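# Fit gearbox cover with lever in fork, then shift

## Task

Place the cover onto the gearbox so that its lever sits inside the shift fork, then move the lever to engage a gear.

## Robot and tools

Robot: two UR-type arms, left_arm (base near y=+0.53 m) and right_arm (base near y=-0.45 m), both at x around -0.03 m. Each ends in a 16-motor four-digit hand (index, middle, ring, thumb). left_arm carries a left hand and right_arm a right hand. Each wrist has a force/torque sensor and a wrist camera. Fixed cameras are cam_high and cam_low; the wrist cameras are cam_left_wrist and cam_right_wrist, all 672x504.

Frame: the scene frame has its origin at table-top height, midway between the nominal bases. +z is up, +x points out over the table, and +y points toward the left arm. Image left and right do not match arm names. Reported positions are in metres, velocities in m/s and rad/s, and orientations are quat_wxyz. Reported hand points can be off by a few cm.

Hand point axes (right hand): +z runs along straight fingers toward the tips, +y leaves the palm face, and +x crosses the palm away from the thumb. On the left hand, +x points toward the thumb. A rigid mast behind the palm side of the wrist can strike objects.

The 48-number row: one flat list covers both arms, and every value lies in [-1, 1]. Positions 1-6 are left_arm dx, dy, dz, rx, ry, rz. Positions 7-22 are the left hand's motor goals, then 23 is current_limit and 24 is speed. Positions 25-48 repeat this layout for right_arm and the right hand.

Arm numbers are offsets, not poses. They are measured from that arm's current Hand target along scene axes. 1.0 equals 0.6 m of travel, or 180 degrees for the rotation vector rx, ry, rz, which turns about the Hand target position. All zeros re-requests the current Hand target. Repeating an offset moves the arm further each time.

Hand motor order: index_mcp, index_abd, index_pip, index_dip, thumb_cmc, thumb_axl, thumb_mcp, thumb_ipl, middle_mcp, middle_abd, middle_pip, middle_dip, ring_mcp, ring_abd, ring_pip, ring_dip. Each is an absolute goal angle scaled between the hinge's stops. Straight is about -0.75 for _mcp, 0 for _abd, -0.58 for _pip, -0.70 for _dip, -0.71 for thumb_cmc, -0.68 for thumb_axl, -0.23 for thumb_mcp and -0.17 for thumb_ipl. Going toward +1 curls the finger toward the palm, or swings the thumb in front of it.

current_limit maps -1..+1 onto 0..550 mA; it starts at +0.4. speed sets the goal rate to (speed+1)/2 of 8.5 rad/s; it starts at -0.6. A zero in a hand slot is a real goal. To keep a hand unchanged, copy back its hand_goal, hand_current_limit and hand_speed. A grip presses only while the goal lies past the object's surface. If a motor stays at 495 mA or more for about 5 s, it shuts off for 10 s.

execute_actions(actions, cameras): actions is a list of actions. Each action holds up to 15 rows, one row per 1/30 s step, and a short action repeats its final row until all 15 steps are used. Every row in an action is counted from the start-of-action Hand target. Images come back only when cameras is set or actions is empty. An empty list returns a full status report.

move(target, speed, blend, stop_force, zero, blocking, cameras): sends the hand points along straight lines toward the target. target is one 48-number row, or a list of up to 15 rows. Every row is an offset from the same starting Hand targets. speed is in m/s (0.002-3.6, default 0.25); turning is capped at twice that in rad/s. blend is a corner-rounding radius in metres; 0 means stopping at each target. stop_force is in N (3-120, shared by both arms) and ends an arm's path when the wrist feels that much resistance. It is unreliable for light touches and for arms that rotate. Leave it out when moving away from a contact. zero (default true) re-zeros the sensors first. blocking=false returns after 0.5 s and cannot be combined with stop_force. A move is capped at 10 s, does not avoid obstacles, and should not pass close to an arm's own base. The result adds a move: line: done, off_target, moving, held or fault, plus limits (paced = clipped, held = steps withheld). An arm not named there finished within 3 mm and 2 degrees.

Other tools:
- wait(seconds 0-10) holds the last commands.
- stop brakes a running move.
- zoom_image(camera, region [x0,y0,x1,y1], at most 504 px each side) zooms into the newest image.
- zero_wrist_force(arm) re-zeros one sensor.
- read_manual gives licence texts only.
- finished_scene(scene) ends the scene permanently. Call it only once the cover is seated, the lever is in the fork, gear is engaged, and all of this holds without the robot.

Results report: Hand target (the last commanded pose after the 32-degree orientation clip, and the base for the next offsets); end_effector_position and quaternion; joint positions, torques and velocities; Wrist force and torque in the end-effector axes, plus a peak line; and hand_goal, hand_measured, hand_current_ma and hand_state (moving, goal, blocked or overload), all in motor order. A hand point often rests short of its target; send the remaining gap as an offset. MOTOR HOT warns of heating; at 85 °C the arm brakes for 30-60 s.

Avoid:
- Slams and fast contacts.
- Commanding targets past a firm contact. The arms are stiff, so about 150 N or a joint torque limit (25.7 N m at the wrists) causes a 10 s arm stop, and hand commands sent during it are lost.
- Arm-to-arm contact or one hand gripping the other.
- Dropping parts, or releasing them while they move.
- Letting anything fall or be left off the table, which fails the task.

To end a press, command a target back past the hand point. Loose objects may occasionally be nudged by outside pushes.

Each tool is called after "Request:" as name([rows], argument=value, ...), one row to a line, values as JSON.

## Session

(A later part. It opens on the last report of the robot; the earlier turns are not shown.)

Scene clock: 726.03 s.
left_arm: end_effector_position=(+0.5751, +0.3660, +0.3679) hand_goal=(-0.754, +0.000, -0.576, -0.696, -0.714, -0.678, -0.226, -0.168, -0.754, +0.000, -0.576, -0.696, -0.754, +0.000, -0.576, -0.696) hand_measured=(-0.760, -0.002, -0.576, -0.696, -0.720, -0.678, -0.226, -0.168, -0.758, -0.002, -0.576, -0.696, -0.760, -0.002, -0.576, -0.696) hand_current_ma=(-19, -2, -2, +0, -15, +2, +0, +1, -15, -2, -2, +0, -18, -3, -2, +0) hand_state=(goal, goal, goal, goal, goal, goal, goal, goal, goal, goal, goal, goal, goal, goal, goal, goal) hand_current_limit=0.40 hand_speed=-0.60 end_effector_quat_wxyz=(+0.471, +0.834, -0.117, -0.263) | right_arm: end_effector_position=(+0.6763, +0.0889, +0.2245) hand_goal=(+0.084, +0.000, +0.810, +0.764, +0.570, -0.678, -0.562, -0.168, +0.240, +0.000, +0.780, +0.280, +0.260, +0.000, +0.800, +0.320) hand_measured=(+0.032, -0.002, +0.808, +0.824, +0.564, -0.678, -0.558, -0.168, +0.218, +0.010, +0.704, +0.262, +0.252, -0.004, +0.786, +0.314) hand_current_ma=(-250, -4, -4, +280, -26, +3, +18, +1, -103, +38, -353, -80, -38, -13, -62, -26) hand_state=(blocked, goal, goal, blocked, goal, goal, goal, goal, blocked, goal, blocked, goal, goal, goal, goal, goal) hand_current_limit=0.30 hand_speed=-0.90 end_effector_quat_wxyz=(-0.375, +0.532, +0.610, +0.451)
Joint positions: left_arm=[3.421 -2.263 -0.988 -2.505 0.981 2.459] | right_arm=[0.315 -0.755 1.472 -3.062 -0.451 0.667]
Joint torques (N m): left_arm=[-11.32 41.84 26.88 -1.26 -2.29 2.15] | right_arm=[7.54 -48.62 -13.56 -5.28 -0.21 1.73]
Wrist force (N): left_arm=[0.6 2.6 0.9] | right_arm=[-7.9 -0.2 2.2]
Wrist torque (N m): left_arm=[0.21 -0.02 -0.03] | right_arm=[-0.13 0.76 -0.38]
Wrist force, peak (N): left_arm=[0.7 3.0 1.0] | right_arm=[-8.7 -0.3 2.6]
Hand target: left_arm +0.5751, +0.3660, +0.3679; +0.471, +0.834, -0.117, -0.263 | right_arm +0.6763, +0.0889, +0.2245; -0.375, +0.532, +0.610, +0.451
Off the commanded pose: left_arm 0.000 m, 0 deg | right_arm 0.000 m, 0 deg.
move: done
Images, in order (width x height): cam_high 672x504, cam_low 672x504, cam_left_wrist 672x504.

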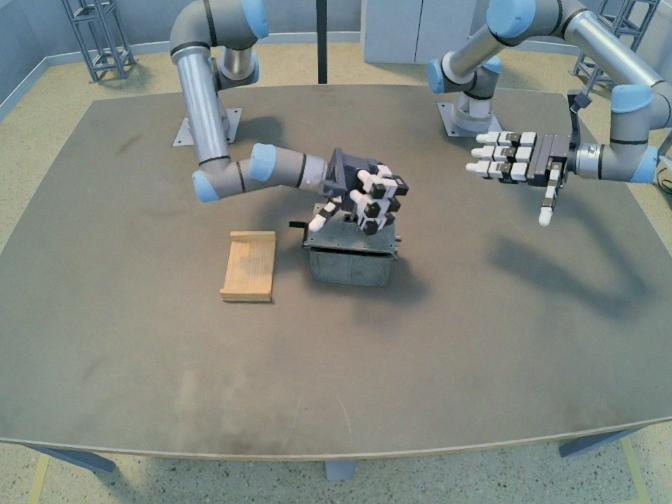

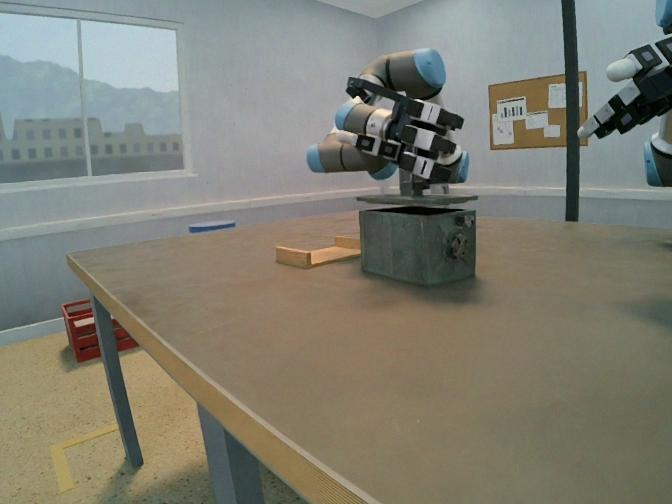

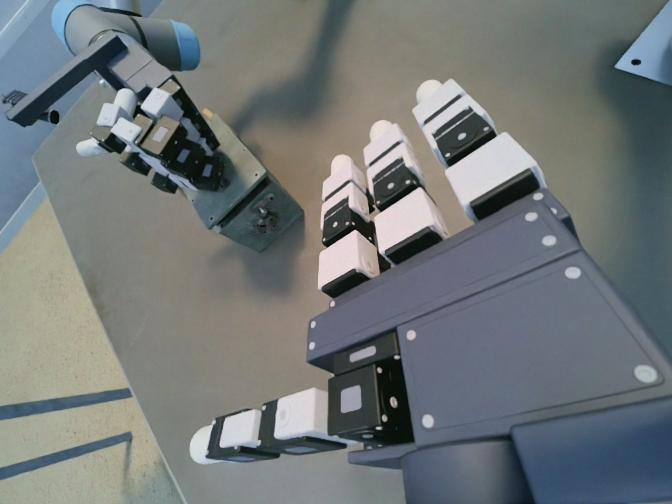

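Request:
move([
  [0,0,0,0,0,0,-0.754,0,-0.576,-0.696,-0.714,-0.678,-0.226,-0.168,-0.754,0,-0.576,-0.696,-0.754,0,-0.576,-0.696,0.4,-0.6,0.0008,0.0025,0,0,0,0,0.085,0,0.81,0.765,0.571,-0.678,-0.562,-0.168,0.24,0,0.78,0.28,0.26,0,0.80,0.32,0.3,-0.9],
  [0,0,0,0,0,0,-0.754,0,-0.576,-0.696,-0.714,-0.678,-0.226,-0.168,-0.754,0,-0.576,-0.696,-0.754,0,-0.576,-0.696,0.4,-0.6,0.0008,0.0025,-0.0142,0,0,0,0.085,0,0.81,0.765,0.571,-0.678,-0.562,-0.168,0.24,0,0.78,0.28,0.26,0,0.80,0.32,0.3,-0.9],
], speed=0.008, stop_force=3, cameras=["cam_high", "cam_low", "cam_left_wrist"])

Request:
zoom_image(camera="cam_left_wrist", region=[160, 90, 280, 250])

Request:
zoom_image(camera="cam_low", region=[345, 170, 419, 230])

Request:
zoom_image(camera="cam_low", region=[410, 170, 484, 230])

Scene clock: 776.23 s.
left_arm: end_effector_position=(+0.5751, +0.3660, +0.3679) hand_goal=(-0.754, +0.000, -0.576, -0.696, -0.714, -0.678, -0.226, -0.168, -0.754, +0.000, -0.576, -0.696, -0.754, +0.000, -0.576, -0.696) hand_measured=(-0.760, -0.002, -0.576, -0.696, -0.720, -0.678, -0.226, -0.168, -0.758, -0.002, -0.576, -0.696, -0.760, -0.002, -0.576, -0.696) hand_current_ma=(-19, -2, -2, +0, -15, +2, +0, +1, -15, -2, -2, +0, -18, -3, -2, +0) hand_state=(goal, goal, goal, goal, goal, goal, goal, goal, goal, goal, goal, goal, goal, goal, goal, goal) hand_current_limit=0.40 hand_speed=-0.60 end_effector_quat_wxyz=(+0.471, +0.834, -0.117, -0.263) | right_arm: end_effector_position=(+0.6768, +0.0904, +0.2160) hand_goal=(+0.084, +0.000, +0.810, +0.764, +0.570, -0.678, -0.562, -0.168, +0.240, +0.000, +0.780, +0.280, +0.260, +0.000, +0.800, +0.320) hand_measured=(+0.032, -0.002, +0.808, +0.824, +0.564, -0.678, -0.558, -0.168, +0.218, +0.010, +0.704, +0.262, +0.252, -0.004, +0.786, +0.314) hand_current_ma=(-250, -4, -4, +280, -26, +3, +18, +1, -103, +38, -353, -80, -38, -13, -62, -26) hand_state=(blocked, goal, goal, blocked, goal, goal, goal, goal, blocked, goal, blocked, goal, goal, goal, goal, goal) hand_current_limit=0.30 hand_speed=-0.90 end_effector_quat_wxyz=(-0.375, +0.532, +0.610, +0.451)
Joint positions: left_arm=[3.421 -2.263 -0.988 -2.505 0.981 2.459] | right_arm=[0.317 -0.739 1.469 -3.077 -0.452 0.67]
Joint torques (N m): left_arm=[-10.8 41.47 25.61 -1.47 -2.39 1.99] | right_arm=[7.87 -48.73 -12.91 -5.28 -0.11 1.64]
Wrist force (N): left_arm=[0.7 2.8 0.9] | right_arm=[-8.0 0.1 2.3]
Wrist torque (N m): left_arm=[0.23 -0.04 -0.02] | right_arm=[-0.11 0.77 -0.38]
Wrist force, peak (N): left_arm=[1.0 3.0 0.8] | right_arm=[-8.6 -0.3 2.3]
Hand target: left_arm +0.5751, +0.3660, +0.3679; +0.471, +0.834, -0.117, -0.263 | right_arm +0.6768, +0.0904, +0.2160; -0.375, +0.532, +0.610, +0.451
Off the commanded pose: left_arm 0.000 m, 0 deg | right_arm 0.000 m, 0 deg.
move: done
Images, in order (width x height): cam_high 672x504, cam_low 672x504, cam_left_wrist 672x504.

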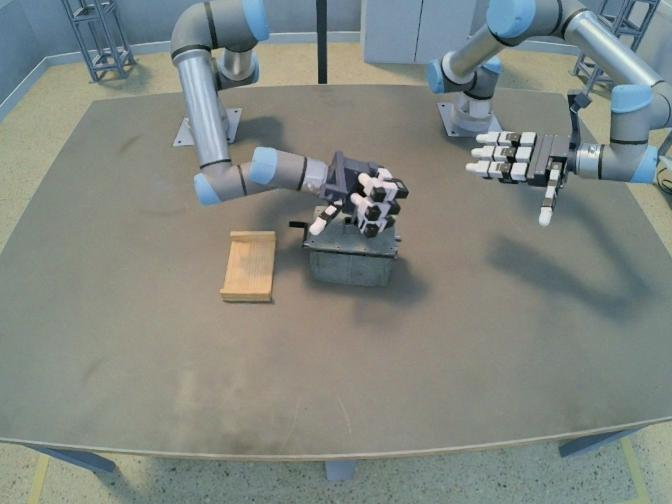

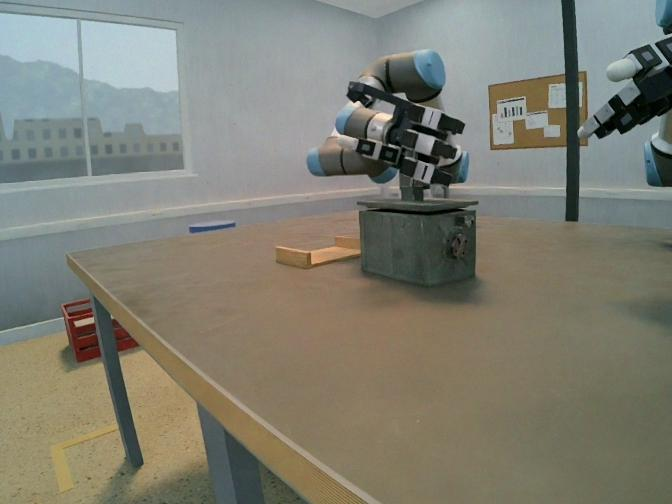

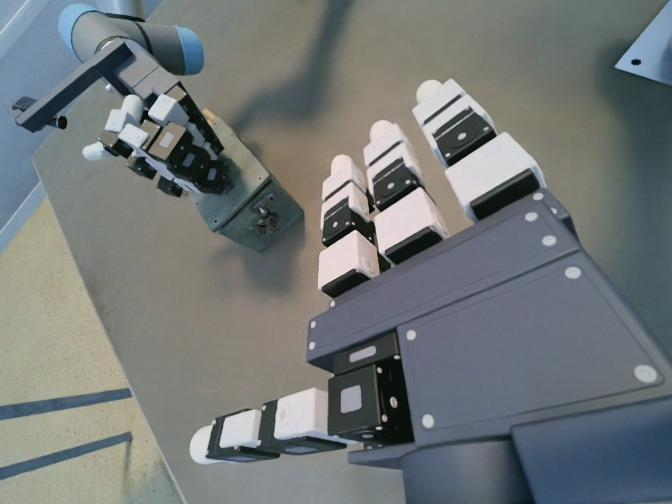

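Scaled by 3.150.

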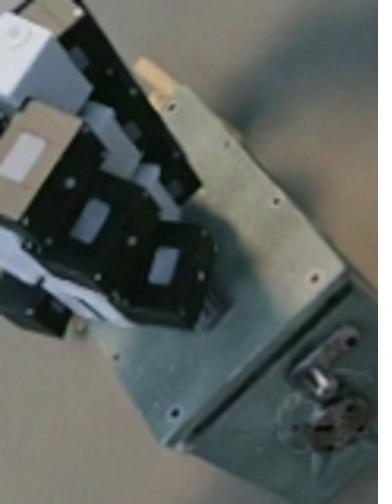

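Scaled by 6.811.

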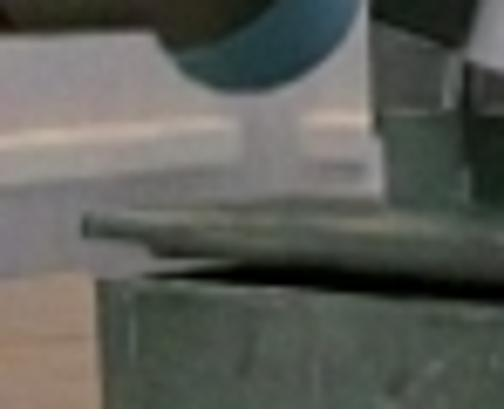

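Scaled by 6.811.

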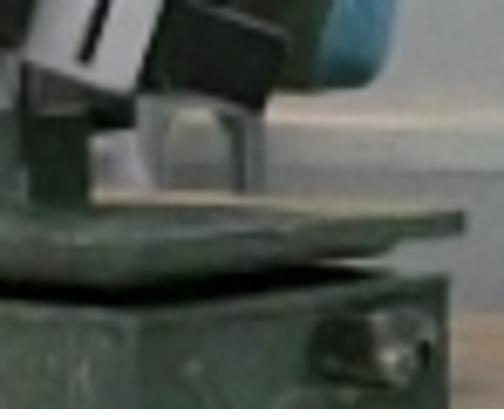

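Request:
move([
  [0,0,0,0,0,0,-0.754,0,-0.576,-0.696,-0.714,-0.678,-0.226,-0.168,-0.754,0,-0.576,-0.696,-0.754,0,-0.576,-0.696,0.4,-0.6,0.0014,0.0012,0,0,0,0,0.085,0,0.81,0.765,0.571,-0.678,-0.562,-0.168,0.24,0,0.78,0.28,0.26,0,0.80,0.32,0.3,-0.9],
  [0,0,0,0,0,0,-0.754,0,-0.576,-0.696,-0.714,-0.678,-0.226,-0.168,-0.754,0,-0.576,-0.696,-0.754,0,-0.576,-0.696,0.4,-0.6,0.0014,0.0012,-0.0108,0,0,0,0.085,0,0.81,0.765,0.571,-0.678,-0.562,-0.168,0.24,0,0.78,0.28,0.26,0,0.80,0.32,0.3,-0.9],
], speed=0.005, stop_force=3, cameras=["cam_high", "cam_low", "cam_left_wrist"])

Request:
zoom_image(camera="cam_left_wrist", region=[160, 90, 280, 250])

Request:
zoom_image(camera="cam_low", region=[345, 170, 419, 230])

Request:
zoom_image(camera="cam_low", region=[410, 170, 484, 230])

Scene clock: 799.53 s.
left_arm: end_effector_position=(+0.5751, +0.3660, +0.3679) hand_goal=(-0.754, +0.000, -0.576, -0.696, -0.714, -0.678, -0.226, -0.168, -0.754, +0.000, -0.576, -0.696, -0.754, +0.000, -0.576, -0.696) hand_measured=(-0.760, -0.002, -0.576, -0.696, -0.720, -0.678, -0.226, -0.168, -0.758, -0.002, -0.576, -0.696, -0.760, -0.002, -0.576, -0.696) hand_current_ma=(-19, -2, -2, +0, -15, +2, +0, +1, -15, -2, -2, +0, -18, -3, -2, +0) hand_state=(goal, goal, goal, goal, goal, goal, goal, goal, goal, goal, goal, goal, goal, goal, goal, goal) hand_current_limit=0.40 hand_speed=-0.60 end_effector_quat_wxyz=(+0.471, +0.834, -0.117, -0.263) | right_arm: end_effector_position=(+0.6776, +0.0911, +0.2095) hand_goal=(+0.084, +0.000, +0.810, +0.764, +0.570, -0.678, -0.562, -0.168, +0.240, +0.000, +0.780, +0.280, +0.260, +0.000, +0.800, +0.320) hand_measured=(+0.032, -0.002, +0.808, +0.824, +0.564, -0.678, -0.558, -0.168, +0.218, +0.010, +0.704, +0.262, +0.252, -0.004, +0.786, +0.314) hand_current_ma=(-250, -4, -4, +280, -26, +3, +18, +1, -103, +38, -353, -80, -38, -13, -61, -26) hand_state=(blocked, goal, goal, blocked, goal, goal, goal, goal, blocked, goal, blocked, goal, goal, goal, goal, goal) hand_current_limit=0.30 hand_speed=-0.90 end_effector_quat_wxyz=(-0.375, +0.532, +0.610, +0.451)
Joint positions: left_arm=[3.421 -2.263 -0.988 -2.505 0.981 2.459] | right_arm=[0.318 -0.727 1.465 -3.087 -0.452 0.671]
Joint torques (N m): left_arm=[-9.87 41.83 26.5 -1.18 -2.21 2.13] | right_arm=[7.64 -49.24 -13.33 -5.27 0.06 1.73]
Wrist force (N): left_arm=[0.8 2.8 0.7] | right_arm=[-7.8 -0.2 1.7]
Wrist torque (N m): left_arm=[0.23 -0.05 -0.01] | right_arm=[-0.10 0.70 -0.36]
Wrist force, peak (N): left_arm=[0.9 3.0 1.0] | right_arm=[-8.4 -0.5 2.5]
Hand target: left_arm +0.5751, +0.3660, +0.3679; +0.471, +0.834, -0.117, -0.263 | right_arm +0.6776, +0.0911, +0.2095; -0.375, +0.532, +0.610, +0.451
Off the commanded pose: left_arm 0.000 m, 0 deg | right_arm 0.000 m, 0 deg.
move: done
Images, in order (width x height): cam_high 672x504, cam_low 672x504, cam_left_wrist 672x504.

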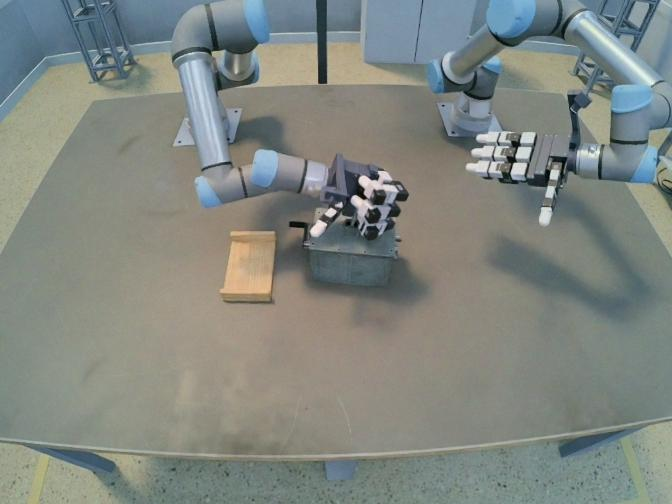

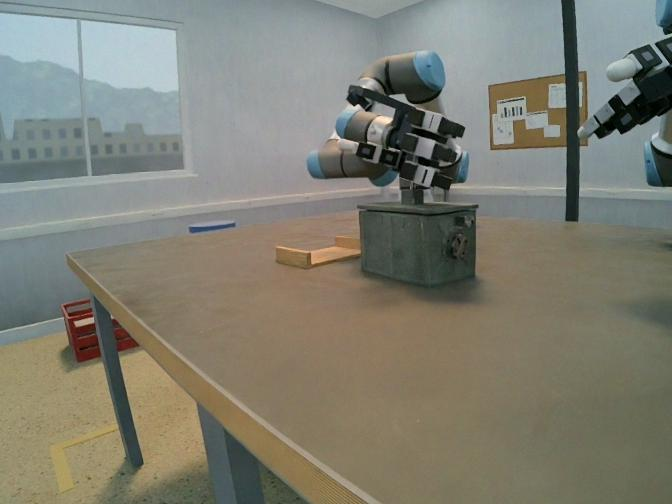

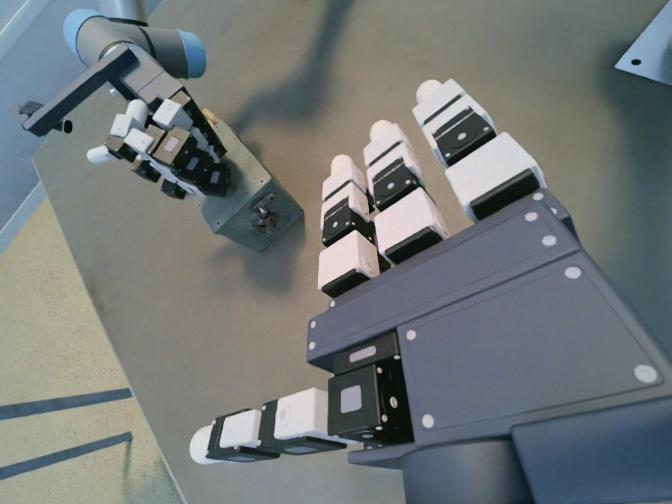

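Scaled by 3.150.

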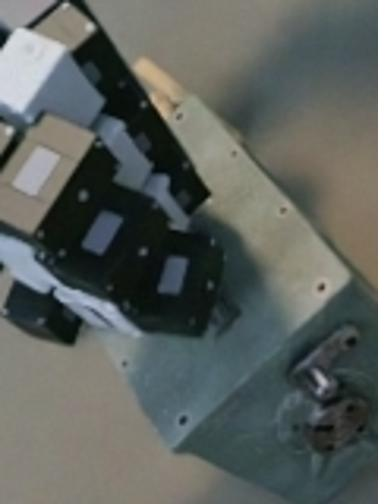

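Scaled by 6.811.

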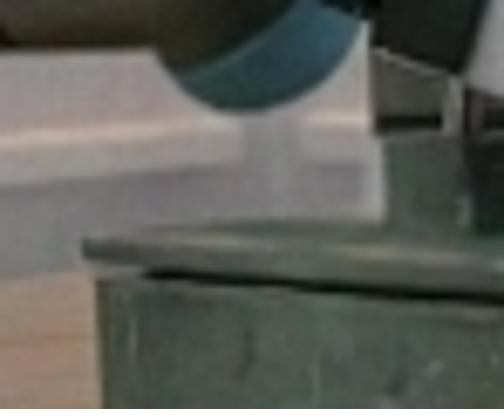

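Scaled by 6.811.

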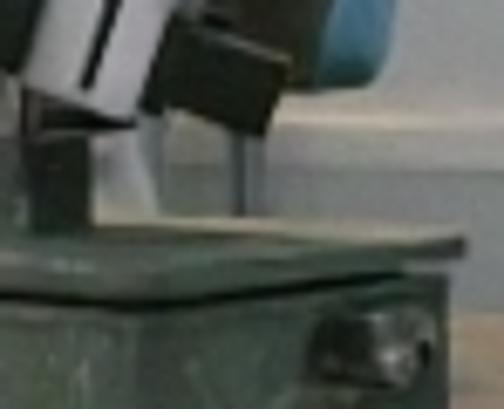

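Request:
move(target=[0,0,0,0,0,0,-0.754,0,-0.576,-0.696,-0.714,-0.678,-0.226,-0.168,-0.754,0,-0.576,-0.696,-0.754,0,-0.576,-0.696,0.4,-0.6,0,0,-0.0058,0,0,0,0.085,0,0.81,0.765,0.571,-0.678,-0.562,-0.168,0.24,0,0.78,0.28,0.26,0,0.80,0.32,0.3,-0.9], speed=0.003, stop_force=3, cameras=["cam_high", "cam_low", "cam_left_wrist"])

Request:
zoom_image(camera="cam_left_wrist", region=[160, 90, 280, 250])

Request:
zoom_image(camera="cam_low", region=[345, 170, 419, 230])

Request:
zoom_image(camera="cam_low", region=[410, 170, 484, 230])

Scene clock: 817.87 s.
left_arm: end_effector_position=(+0.5751, +0.3660, +0.3679) hand_goal=(-0.754, +0.000, -0.576, -0.696, -0.714, -0.678, -0.226, -0.168, -0.754, +0.000, -0.576, -0.696, -0.754, +0.000, -0.576, -0.696) hand_measured=(-0.760, -0.002, -0.576, -0.696, -0.720, -0.678, -0.226, -0.168, -0.758, -0.002, -0.576, -0.696, -0.760, -0.002, -0.576, -0.696) hand_current_ma=(-19, -2, -2, +0, -15, +2, +0, +1, -15, -2, -2, +0, -18, -3, -2, +0) hand_state=(goal, goal, goal, goal, goal, goal, goal, goal, goal, goal, goal, goal, goal, goal, goal, goal) hand_current_limit=0.40 hand_speed=-0.60 end_effector_quat_wxyz=(+0.471, +0.834, -0.117, -0.263) | right_arm: end_effector_position=(+0.6776, +0.0911, +0.2066) hand_goal=(+0.084, +0.000, +0.810, +0.764, +0.570, -0.678, -0.562, -0.168, +0.240, +0.000, +0.780, +0.280, +0.260, +0.000, +0.800, +0.320) hand_measured=(+0.034, -0.002, +0.808, +0.822, +0.564, -0.678, -0.558, -0.168, +0.218, +0.012, +0.704, +0.262, +0.252, -0.004, +0.786, +0.314) hand_current_ma=(-249, -4, -4, +267, -26, +3, +18, +1, -108, +43, -353, -80, -38, -13, -61, -26) hand_state=(blocked, goal, goal, blocked, goal, goal, goal, goal, blocked, goal, blocked, goal, goal, goal, goal, goal) hand_current_limit=0.30 hand_speed=-0.90 end_effector_quat_wxyz=(-0.375, +0.532, +0.610, +0.451)
Joint positions: left_arm=[3.421 -2.263 -0.988 -2.505 0.981 2.459] | right_arm=[0.318 -0.722 1.465 -3.092 -0.452 0.671]
Joint torques (N m): left_arm=[-11.48 42.03 27.45 -1.08 -2.4 2.02] | right_arm=[6.77 -66.02 -13.75 -0.2 0.69 0.34]
Wrist force (N): left_arm=[1.0 2.8 0.7] | right_arm=[-3.7 1.0 -1.6]
Wrist torque (N m): left_arm=[0.25 -0.09 0.01] | right_arm=[0.17 0.51 0.05]
Wrist force, peak (N): left_arm=[0.8 3.0 0.8] | right_arm=[-8.3 -0.3 2.0]
Hand target: left_arm +0.5751, +0.3660, +0.3679; +0.471, +0.834, -0.117, -0.263 | right_arm +0.6776, +0.0911, +0.2067; -0.375, +0.532, +0.610, +0.451 (not the last commanded pose)
Off the commanded pose: left_arm 0.000 m, 0 deg | right_arm 0.001 m, 0 deg.
move: contact (right_arm)
Images, in order (width x height): cam_high 672x504, cam_low 672x504, cam_left_wrist 672x504.

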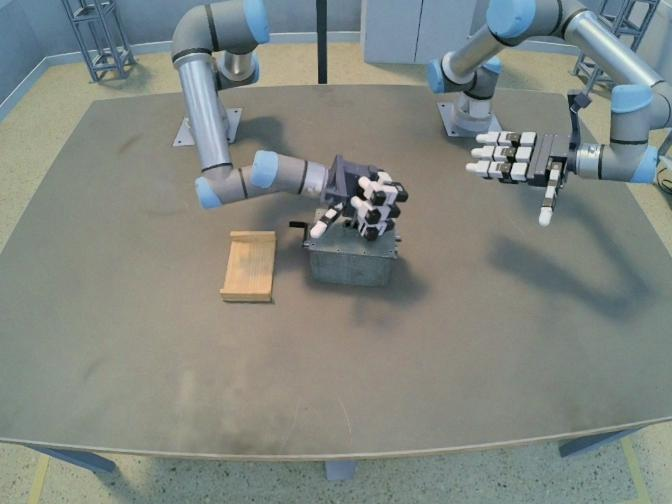

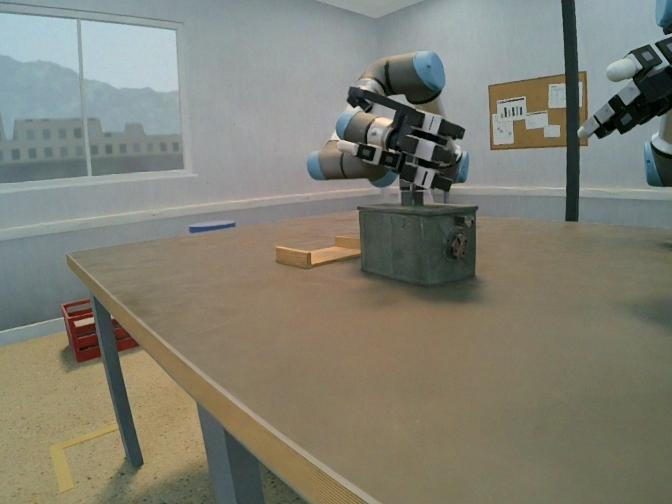

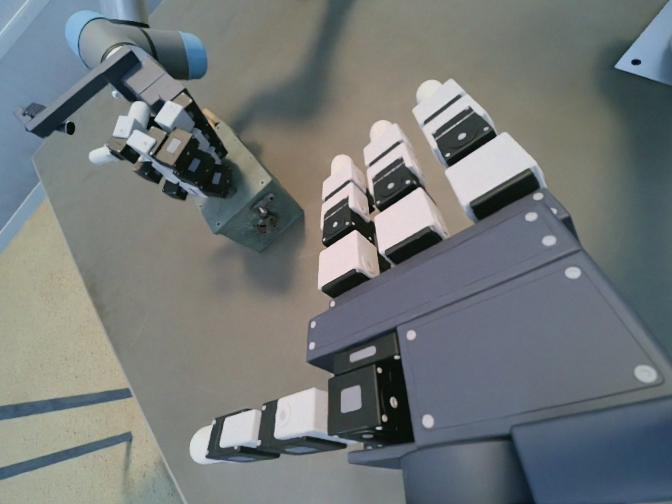

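Scaled by 3.150.

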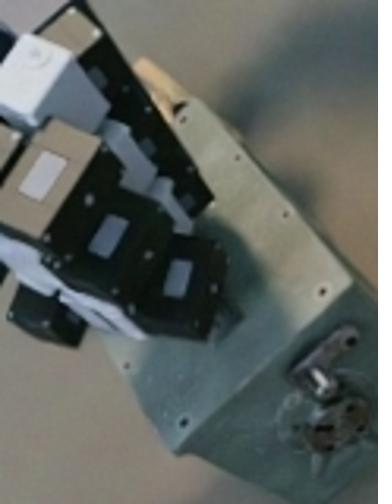

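Scaled by 6.811.

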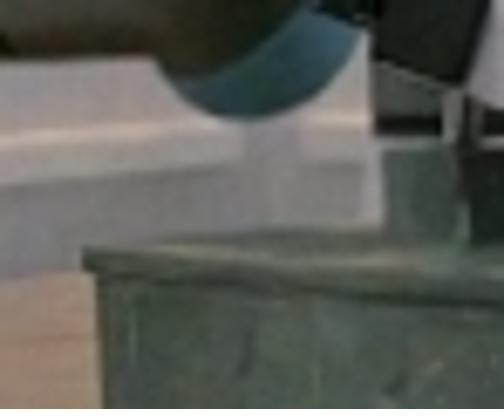

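Scaled by 6.811.

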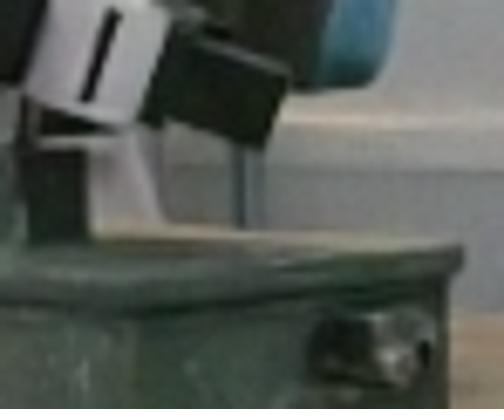

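Request:
move(target=[0,0,0,0,0,0,-0.754,0,-0.576,-0.696,-0.714,-0.678,-0.226,-0.168,-0.754,0,-0.576,-0.696,-0.754,0,-0.576,-0.696,0.4,-0.6,0,0,-0.0025,0,0,0,0.085,0,0.81,0.765,0.571,-0.678,-0.562,-0.168,0.24,0,0.78,0.28,0.26,0,0.80,0.32,0.3,-0.9], speed=0.003, stop_force=3, cameras=["cam_high", "cam_low", "cam_left_wrist"])

Request:
zoom_image(camera="cam_high", region=[290, 185, 420, 285])

Request:
zoom_image(camera="cam_low", region=[345, 170, 490, 270])

Scene clock: 836.67 s.
left_arm: end_effector_position=(+0.5751, +0.3660, +0.3679) hand_goal=(-0.754, +0.000, -0.576, -0.696, -0.714, -0.678, -0.226, -0.168, -0.754, +0.000, -0.576, -0.696, -0.754, +0.000, -0.576, -0.696) hand_measured=(-0.760, -0.002, -0.576, -0.696, -0.720, -0.678, -0.226, -0.168, -0.758, -0.002, -0.576, -0.696, -0.760, -0.002, -0.576, -0.696) hand_current_ma=(-19, -2, -2, +0, -15, +2, +0, +1, -15, -2, -2, +0, -18, -3, -2, +0) hand_state=(goal, goal, goal, goal, goal, goal, goal, goal, goal, goal, goal, goal, goal, goal, goal, goal) hand_current_limit=0.40 hand_speed=-0.60 end_effector_quat_wxyz=(+0.471, +0.834, -0.117, -0.263) | right_arm: end_effector_position=(+0.6776, +0.0911, +0.2064) hand_goal=(+0.084, +0.000, +0.810, +0.764, +0.570, -0.678, -0.562, -0.168, +0.240, +0.000, +0.780, +0.280, +0.260, +0.000, +0.800, +0.320) hand_measured=(+0.034, -0.002, +0.808, +0.822, +0.564, -0.678, -0.558, -0.168, +0.218, +0.010, +0.704, +0.262, +0.252, -0.004, +0.786, +0.314) hand_current_ma=(-249, -9, -4, +267, -26, +3, +18, +1, -108, +40, -353, -80, -38, -13, -61, -26) hand_state=(blocked, goal, goal, blocked, goal, goal, goal, goal, blocked, goal, blocked, goal, goal, goal, goal, goal) hand_current_limit=0.30 hand_speed=-0.90 end_effector_quat_wxyz=(-0.375, +0.532, +0.610, +0.451)
Joint positions: left_arm=[3.421 -2.263 -0.988 -2.505 0.981 2.459] | right_arm=[0.318 -0.722 1.465 -3.092 -0.452 0.671]
Joint torques (N m): left_arm=[-10.87 42.5 25.94 -1.11 -2.38 1.86] | right_arm=[7.16 -64.85 -16.76 -0.09 0.65 0.54]
Wrist force (N): left_arm=[0.9 2.8 0.6] | right_arm=[-1.7 2.8 -1.7]
Wrist torque (N m): left_arm=[0.24 -0.07 -0.01] | right_arm=[0.30 0.40 0.22]
Wrist force, peak (N): left_arm=[0.8 3.0 0.9] | right_arm=[-5.5 0.3 -0.4]
Hand target: left_arm +0.5751, +0.3660, +0.3679; +0.471, +0.834, -0.117, -0.263 | right_arm +0.6776, +0.0911, +0.2065; -0.375, +0.532, +0.610, +0.451 (not the last commanded pose)
Off the commanded pose: left_arm 0.000 m, 0 deg | right_arm 0.001 m, 0 deg.
move: contact (right_arm)
Images, in order (width x height): cam_high 672x504, cam_low 672x504, cam_left_wrist 672x504.

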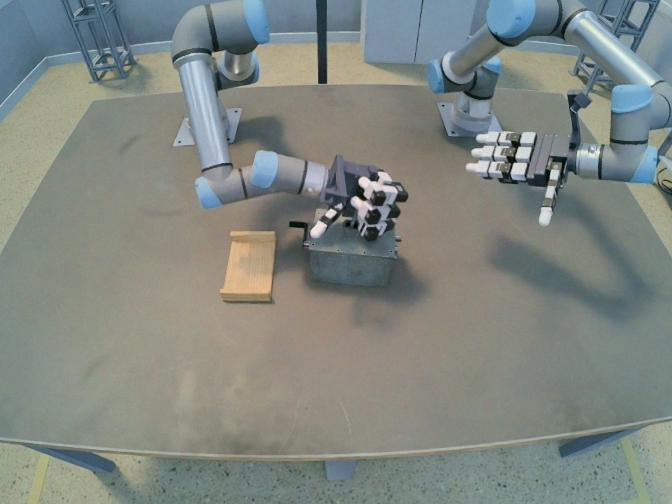

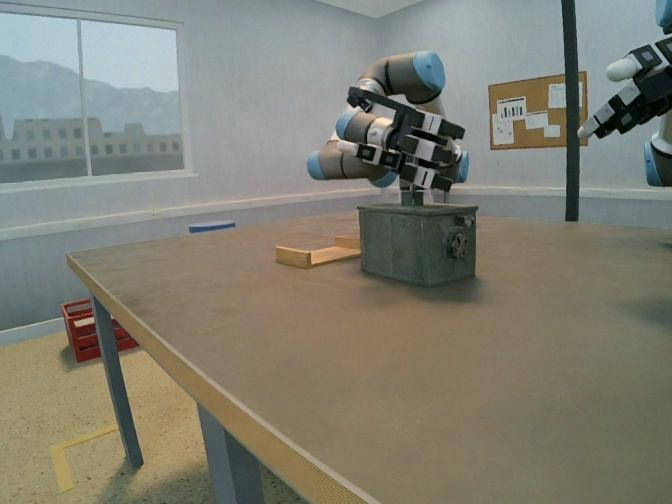

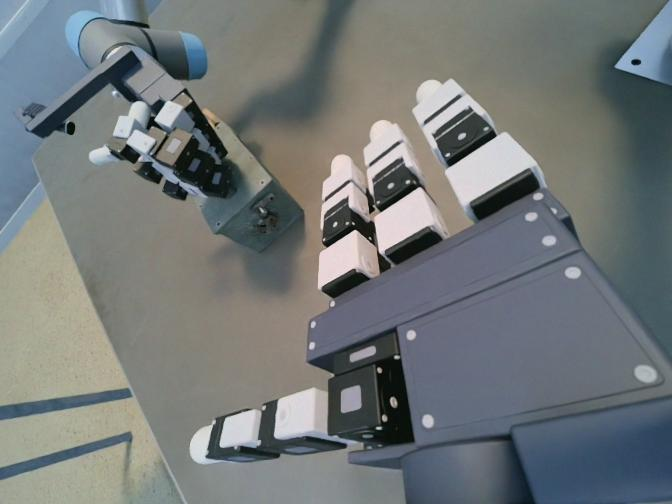

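Scaled by 3.877.

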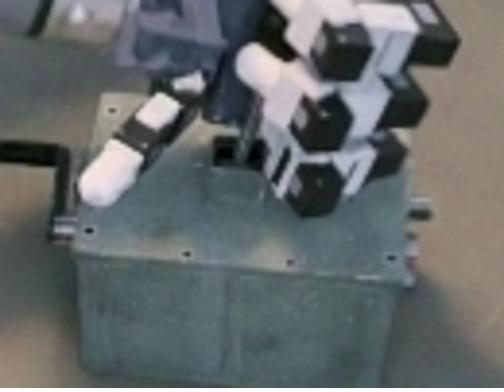

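Scaled by 3.476.

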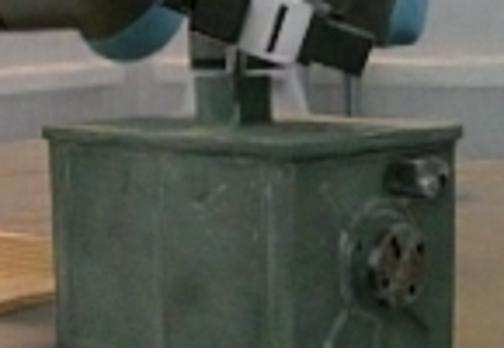

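Request:
move(target=[0,0,0,0,0,0,-0.754,0,-0.576,-0.696,-0.714,-0.678,-0.226,-0.168,-0.754,0,-0.576,-0.696,-0.754,0,-0.576,-0.696,0.4,-0.6,0,0,0,0,0,0,0.085,0,0.81,0.765,0.571,-0.678,-0.562,-0.168,0.24,0,0.78,0.28,0.26,0,0.3,0.174,0.3,-0.9])

Request:
move(target=[0,0,0,0,0,0,-0.754,0,-0.576,-0.696,-0.714,-0.678,-0.226,-0.168,-0.754,0,-0.576,-0.696,-0.754,0,-0.576,-0.696,0.4,-0.6,0,0,0,0,0,0,0.045,0,0.81,0.82,0.571,-0.678,-0.562,-0.168,0.206,0,0.66,0.26,0.26,0,0.3,0.174,0.3,-0.9], cameras=["cam_high", "cam_low", "cam_right_wrist"])

Scene clock: 861.47 s.
left_arm: end_effector_position=(+0.5751, +0.3660, +0.3679) hand_goal=(-0.754, +0.000, -0.576, -0.696, -0.714, -0.678, -0.226, -0.168, -0.754, +0.000, -0.576, -0.696, -0.754, +0.000, -0.576, -0.696) hand_measured=(-0.760, -0.002, -0.576, -0.696, -0.720, -0.678, -0.226, -0.168, -0.758, -0.002, -0.576, -0.696, -0.760, -0.002, -0.576, -0.696) hand_current_ma=(-19, -2, -2, +0, -15, +2, +0, +1, -15, -2, -2, +0, -18, -3, -2, +0) hand_state=(goal, goal, goal, goal, goal, goal, goal, goal, goal, goal, goal, goal, goal, goal, goal, goal) hand_current_limit=0.40 hand_speed=-0.60 end_effector_quat_wxyz=(+0.471, +0.834, -0.117, -0.263) | right_arm: end_effector_position=(+0.6776, +0.0911, +0.2065) hand_goal=(+0.084, +0.000, +0.810, +0.764, +0.570, -0.678, -0.562, -0.168, +0.240, +0.000, +0.780, +0.280, +0.260, +0.000, +0.300, +0.174) hand_measured=(+0.034, -0.002, +0.808, +0.822, +0.564, -0.678, -0.558, -0.168, +0.218, +0.010, +0.704, +0.262, +0.252, -0.004, +0.302, +0.176) hand_current_ma=(-249, -9, -4, +267, -26, +3, +18, +1, -108, +40, -353, -80, -33, -13, +11, +11) hand_state=(blocked, goal, goal, blocked, goal, goal, goal, goal, blocked, goal, blocked, goal, goal, goal, goal, goal) hand_current_limit=0.30 hand_speed=-0.90 end_effector_quat_wxyz=(-0.375, +0.532, +0.610, +0.451)
Joint positions: left_arm=[3.421 -2.263 -0.988 -2.505 0.981 2.459] | right_arm=[0.318 -0.722 1.465 -3.092 -0.452 0.671]
Joint torques (N m): left_arm=[-10.81 44.79 26.23 -0.95 -2.21 1.84] | right_arm=[7.29 -66.55 -19.62 -3.18 0.62 0.69]
Wrist force (N): left_arm=[0.6 2.9 1.0] | right_arm=[-3.6 1.3 -1.0]
Wrist torque (N m): left_arm=[0.23 -0.03 -0.03] | right_arm=[0.17 0.51 0.08]
Wrist force, peak (N): left_arm=[0.9 3.0 0.8] | right_arm=[-4.2 1.6 -0.9]
Hand target: left_arm +0.5751, +0.3660, +0.3679; +0.471, +0.834, -0.117, -0.263 | right_arm +0.6776, +0.0911, +0.2065; -0.375, +0.532, +0.610, +0.451
Off the commanded pose: left_arm 0.000 m, 0 deg | right_arm 0.000 m, 0 deg.
move: done

Scene clock: 862.10 s.
left_arm: end_effector_position=(+0.5751, +0.3660, +0.3679) hand_goal=(-0.754, +0.000, -0.576, -0.696, -0.714, -0.678, -0.226, -0.168, -0.754, +0.000, -0.576, -0.696, -0.754, +0.000, -0.576, -0.696) hand_measured=(-0.760, -0.002, -0.576, -0.696, -0.720, -0.678, -0.226, -0.168, -0.758, -0.002, -0.576, -0.696, -0.760, -0.002, -0.576, -0.696) hand_current_ma=(-19, -2, -2, +0, -15, +2, +0, +1, -15, -2, -2, +0, -18, -3, -2, +0) hand_state=(goal, goal, goal, goal, goal, goal, goal, goal, goal, goal, goal, goal, goal, goal, goal, goal) hand_current_limit=0.40 hand_speed=-0.60 end_effector_quat_wxyz=(+0.471, +0.834, -0.117, -0.263) | right_arm: end_effector_position=(+0.6776, +0.0911, +0.2065) hand_goal=(+0.044, +0.000, +0.810, +0.820, +0.570, -0.678, -0.562, -0.168, +0.206, +0.000, +0.660, +0.260, +0.260, +0.000, +0.300, +0.174) hand_measured=(+0.028, -0.002, +0.810, +0.830, +0.564, -0.678, -0.558, -0.168, +0.206, +0.002, +0.662, +0.260, +0.252, -0.004, +0.302, +0.176) hand_current_ma=(-69, -9, -2, +42, -26, +3, +18, +1, -2, +4, +10, -4, -33, -13, +11, +11) hand_state=(goal, goal, goal, goal, goal, goal, goal, goal, goal, goal, goal, goal, goal, goal, goal, goal) hand_current_limit=0.30 hand_speed=-0.90 end_effector_quat_wxyz=(-0.375, +0.532, +0.610, +0.451)
Joint positions: left_arm=[3.421 -2.263 -0.988 -2.505 0.981 2.459] | right_arm=[0.318 -0.722 1.465 -3.092 -0.452 0.671]
Joint torques (N m): left_arm=[-10.66 44.24 25.45 -1.15 -2.25 2.04] | right_arm=[6.84 -63.66 -20.27 -3.58 0.61 0.63]
Wrist force (N): left_arm=[0.7 2.7 0.8] | right_arm=[-1.2 1.2 1.0]
Wrist torque (N m): left_arm=[0.21 -0.05 -0.02] | right_arm=[0.04 0.45 0.04]
Wrist force, peak (N): left_arm=[0.9 3.0 0.8] | right_arm=[-6.2 0.1 0.4]
Hand target: left_arm +0.5751, +0.3660, +0.3679; +0.471, +0.834, -0.117, -0.263 | right_arm +0.6776, +0.0911, +0.2065; -0.375, +0.532, +0.610, +0.451
Off the commanded pose: left_arm 0.000 m, 0 deg | right_arm 0.000 m, 0 deg.
move: done
Images, in order (width x height): cam_high 672x504, cam_low 672x504, cam_right_wrist 672x504.

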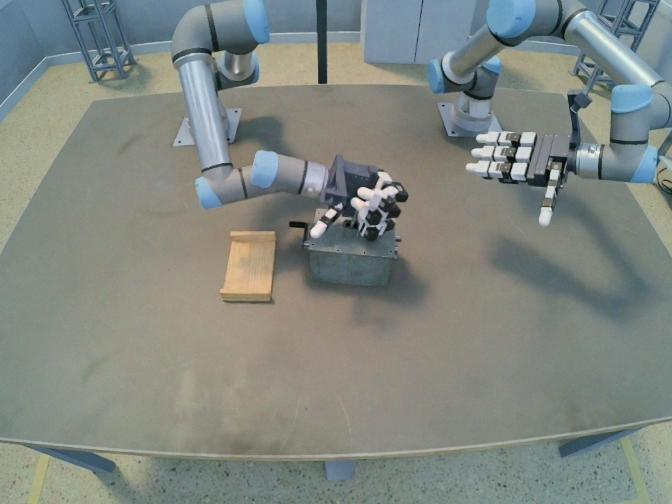

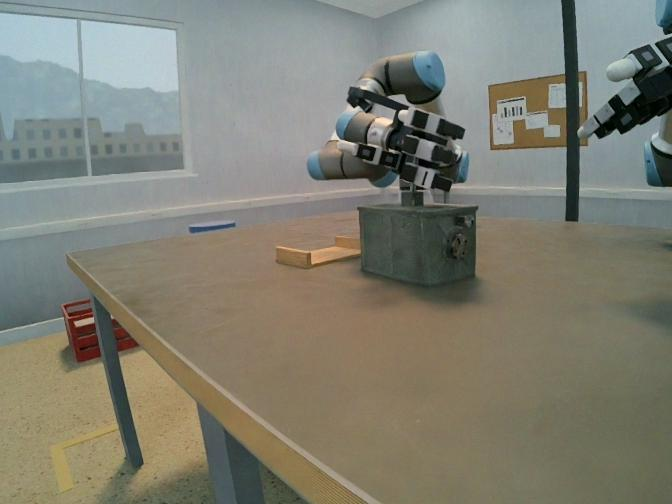

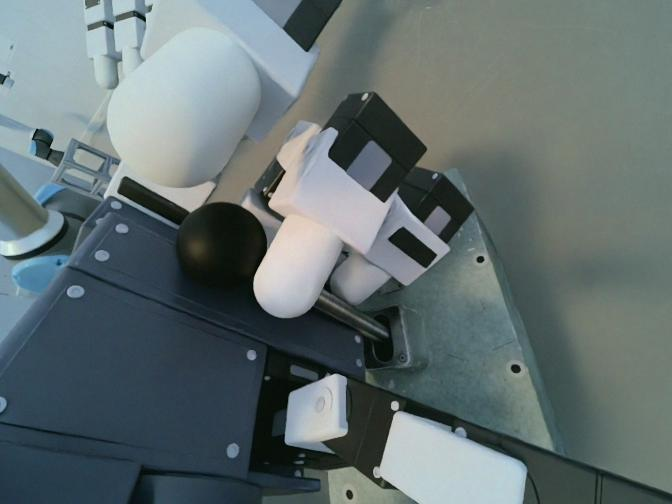

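Request:
move(target=[0,0,0,0,0,0,-0.754,0,-0.576,-0.696,-0.714,-0.678,-0.226,-0.168,-0.754,0,-0.576,-0.696,-0.754,0,-0.576,-0.696,0.4,-0.6,0,0,-0.004,0,0,0,0.045,0,0.81,0.82,0.571,-0.678,-0.562,-0.168,0.206,0,0.66,0.26,0.26,0,0.3,0.174,0.3,-0.9], speed=0.005, stop_force=3, cameras=["cam_right_wrist"])

Scene clock: 869.90 s.
left_arm: end_effector_position=(+0.5751, +0.3660, +0.3679) hand_goal=(-0.754, +0.000, -0.576, -0.696, -0.714, -0.678, -0.226, -0.168, -0.754, +0.000, -0.576, -0.696, -0.754, +0.000, -0.576, -0.696) hand_measured=(-0.760, -0.002, -0.576, -0.696, -0.720, -0.678, -0.226, -0.168, -0.758, -0.002, -0.576, -0.696, -0.760, -0.002, -0.576, -0.696) hand_current_ma=(-19, -2, -2, +0, -15, +2, +0, +1, -15, -2, -2, +0, -18, -3, -2, +0) hand_state=(goal, goal, goal, goal, goal, goal, goal, goal, goal, goal, goal, goal, goal, goal, goal, goal) hand_current_limit=0.40 hand_speed=-0.60 end_effector_quat_wxyz=(+0.471, +0.834, -0.117, -0.263) | right_arm: end_effector_position=(+0.6776, +0.0911, +0.2041) hand_goal=(+0.044, +0.000, +0.810, +0.820, +0.570, -0.678, -0.562, -0.168, +0.206, +0.000, +0.660, +0.260, +0.260, +0.000, +0.300, +0.174) hand_measured=(+0.028, -0.002, +0.810, +0.830, +0.564, -0.678, -0.558, -0.168, +0.206, +0.002, +0.662, +0.260, +0.252, -0.004, +0.302, +0.176) hand_current_ma=(-69, -9, -2, +42, -26, +3, +18, +1, -2, +4, +10, -4, -33, -13, +11, +11) hand_state=(goal, goal, goal, goal, goal, goal, goal, goal, goal, goal, goal, goal, goal, goal, goal, goal) hand_current_limit=0.30 hand_speed=-0.90 end_effector_quat_wxyz=(-0.375, +0.532, +0.610, +0.451)
Joint positions: left_arm=[3.421 -2.263 -0.988 -2.505 0.981 2.459] | right_arm=[0.318 -0.718 1.466 -3.096 -0.452 0.671]
Joint torques (N m): left_arm=[-10.2 43.18 26.39 -0.97 -2.2 2.12] | right_arm=[3.56 -43.02 -10.14 -4.21 0.69 -0.55]
Wrist force (N): left_arm=[0.9 2.8 0.8] | right_arm=[-1.0 -0.3 -1.6]
Wrist torque (N m): left_arm=[0.23 -0.07 0.00] | right_arm=[0.09 0.41 0.07]
Wrist force, peak (N): left_arm=[0.8 3.1 0.7] | right_arm=[-1.7 1.4 1.4]
Hand target: left_arm +0.5751, +0.3660, +0.3679; +0.471, +0.834, -0.117, -0.263 | right_arm +0.6776, +0.0911, +0.2041; -0.375, +0.532, +0.610, +0.451
Off the commanded pose: left_arm 0.000 m, 0 deg | right_arm 0.000 m, 0 deg.
move: done
Images, in order (width x height): cam_right_wrist 672x504.

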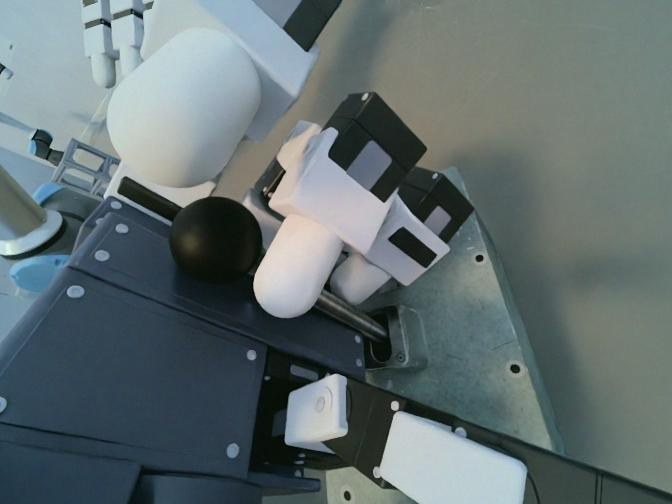

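Request:
move(target=[0,0,0,0,0,0,-0.754,0,-0.576,-0.696,-0.714,-0.678,-0.226,-0.168,-0.754,0,-0.576,-0.696,-0.754,0,-0.576,-0.696,0.4,-0.6,0,0,0,0,0,0,0.045,0,0.81,0.82,0.571,-0.678,-0.562,-0.168,0.206,0,0.3,0.174,0.26,0,0.3,0.174,0.3,-0.9])

Request:
move(target=[0,0,0,0,0,0,-0.754,0,-0.576,-0.696,-0.714,-0.678,-0.226,-0.168,-0.754,0,-0.576,-0.696,-0.754,0,-0.576,-0.696,0.4,-0.6,0,0,0,0,0,0,0.045,0,0.81,0.82,0.571,-0.678,-0.562,-0.168,0.206,0,0.3,0.174,-0.7,0,0.3,0.174,0.3,-0.8], cameras=["cam_right_wrist", "cam_low", "cam_left_wrist"])

Scene clock: 884.27 s.
left_arm: end_effector_position=(+0.5751, +0.3660, +0.3679) hand_goal=(-0.754, +0.000, -0.576, -0.696, -0.714, -0.678, -0.226, -0.168, -0.754, +0.000, -0.576, -0.696, -0.754, +0.000, -0.576, -0.696) hand_measured=(-0.760, -0.002, -0.576, -0.696, -0.720, -0.678, -0.226, -0.168, -0.758, -0.002, -0.576, -0.696, -0.760, -0.002, -0.576, -0.696) hand_current_ma=(-19, -2, -2, +0, -15, +2, +0, +1, -15, -2, -2, +0, -18, -3, -2, +0) hand_state=(goal, goal, goal, goal, goal, goal, goal, goal, goal, goal, goal, goal, goal, goal, goal, goal) hand_current_limit=0.40 hand_speed=-0.60 end_effector_quat_wxyz=(+0.471, +0.834, -0.117, -0.263) | right_arm: end_effector_position=(+0.6776, +0.0911, +0.2041) hand_goal=(+0.044, +0.000, +0.810, +0.820, +0.570, -0.678, -0.562, -0.168, +0.206, +0.000, +0.300, +0.174, +0.260, +0.000, +0.300, +0.174) hand_measured=(+0.028, -0.002, +0.810, +0.830, +0.564, -0.678, -0.558, -0.168, +0.206, +0.000, +0.302, +0.176, +0.252, -0.004, +0.302, +0.176) hand_current_ma=(-69, -9, -2, +42, -26, +3, +18, +1, -2, +1, +9, +10, -33, -13, +11, +11) hand_state=(goal, goal, goal, goal, goal, goal, goal, goal, goal, goal, goal, goal, goal, goal, goal, goal) hand_current_limit=0.30 hand_speed=-0.90 end_effector_quat_wxyz=(-0.375, +0.532, +0.610, +0.451)
Joint positions: left_arm=[3.421 -2.263 -0.988 -2.505 0.981 2.459] | right_arm=[0.318 -0.718 1.466 -3.096 -0.452 0.671]
Joint torques (N m): left_arm=[-10.58 42.35 26.97 -1.17 -2.28 2.05] | right_arm=[0.3 -43.04 -10.34 -4.16 0.58 -0.73]
Wrist force (N): left_arm=[0.9 2.8 0.7] | right_arm=[-0.5 -0.3 -1.6]
Wrist torque (N m): left_arm=[0.24 -0.07 0.00] | right_arm=[0.10 0.34 0.11]
Wrist force, peak (N): left_arm=[1.0 3.0 1.0] | right_arm=[-0.7 0.1 -1.8]
Hand target: left_arm +0.5751, +0.3660, +0.3679; +0.471, +0.834, -0.117, -0.263 | right_arm +0.6776, +0.0911, +0.2041; -0.375, +0.532, +0.610, +0.451
Off the commanded pose: left_arm 0.000 m, 0 deg | right_arm 0.000 m, 0 deg.
move: done

Scene clock: 886.00 s.
left_arm: end_effector_position=(+0.5751, +0.3660, +0.3679) hand_goal=(-0.754, +0.000, -0.576, -0.696, -0.714, -0.678, -0.226, -0.168, -0.754, +0.000, -0.576, -0.696, -0.754, +0.000, -0.576, -0.696) hand_measured=(-0.760, -0.002, -0.576, -0.696, -0.720, -0.678, -0.226, -0.168, -0.758, -0.002, -0.576, -0.696, -0.760, -0.002, -0.576, -0.696) hand_current_ma=(-19, -2, -2, +0, -15, +2, +0, +1, -15, -2, -2, +0, -18, -3, -2, +0) hand_state=(goal, goal, goal, goal, goal, goal, goal, goal, goal, goal, goal, goal, goal, goal, goal, goal) hand_current_limit=0.40 hand_speed=-0.60 end_effector_quat_wxyz=(+0.471, +0.834, -0.117, -0.263) | right_arm: end_effector_position=(+0.6776, +0.0911, +0.2041) hand_goal=(+0.044, +0.000, +0.810, +0.820, +0.570, -0.678, -0.562, -0.168, +0.206, +0.000, +0.300, +0.174, -0.700, +0.000, +0.300, +0.174) hand_measured=(+0.028, -0.002, +0.810, +0.830, +0.564, -0.678, -0.558, -0.168, +0.206, +0.000, +0.302, +0.176, -0.700, -0.004, +0.302, +0.176) hand_current_ma=(-69, -9, -2, +42, -26, +3, +18, +1, -2, +1, +9, +10, +3, -13, +8, +10) hand_state=(goal, goal, goal, goal, goal, goal, goal, goal, goal, goal, goal, goal, goal, goal, goal, goal) hand_current_limit=0.30 hand_speed=-0.80 end_effector_quat_wxyz=(-0.375, +0.532, +0.610, +0.451)
Joint positions: left_arm=[3.421 -2.263 -0.988 -2.505 0.981 2.459] | right_arm=[0.318 -0.718 1.466 -3.096 -0.452 0.671]
Joint torques (N m): left_arm=[-11.28 42.51 26.53 -1.08 -2.31 1.95] | right_arm=[-0.65 -43.69 -10.19 -4.19 0.6 -0.75]
Wrist force (N): left_arm=[0.8 2.5 0.9] | right_arm=[-0.6 -0.2 -1.4]
Wrist torque (N m): left_arm=[0.18 -0.05 -0.01] | right_arm=[0.10 0.31 0.08]
Wrist force, peak (N): left_arm=[0.9 3.0 0.7] | right_arm=[-0.7 0.1 -1.7]
Hand target: left_arm +0.5751, +0.3660, +0.3679; +0.471, +0.834, -0.117, -0.263 | right_arm +0.6776, +0.0911, +0.2041; -0.375, +0.532, +0.610, +0.451
Off the commanded pose: left_arm 0.000 m, 0 deg | right_arm 0.000 m, 0 deg.
move: done
Images, in order (width x height): cam_low 672x504, cam_left_wrist 672x504, cam_right_wrist 672x504.

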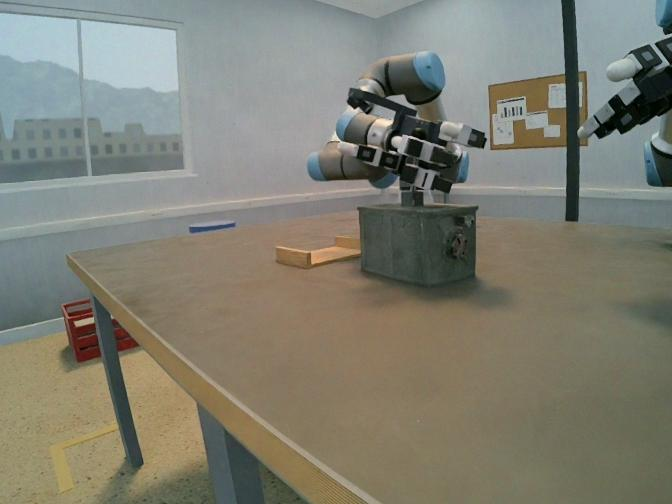

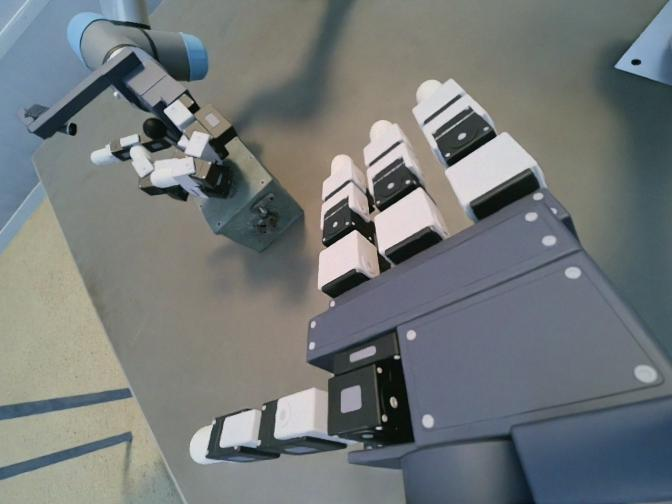

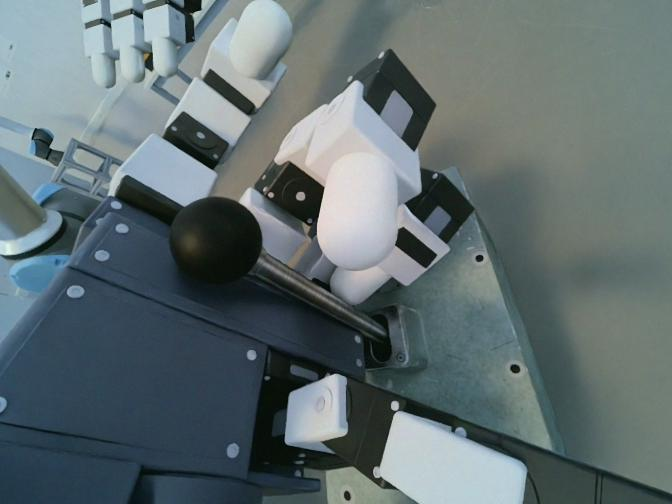

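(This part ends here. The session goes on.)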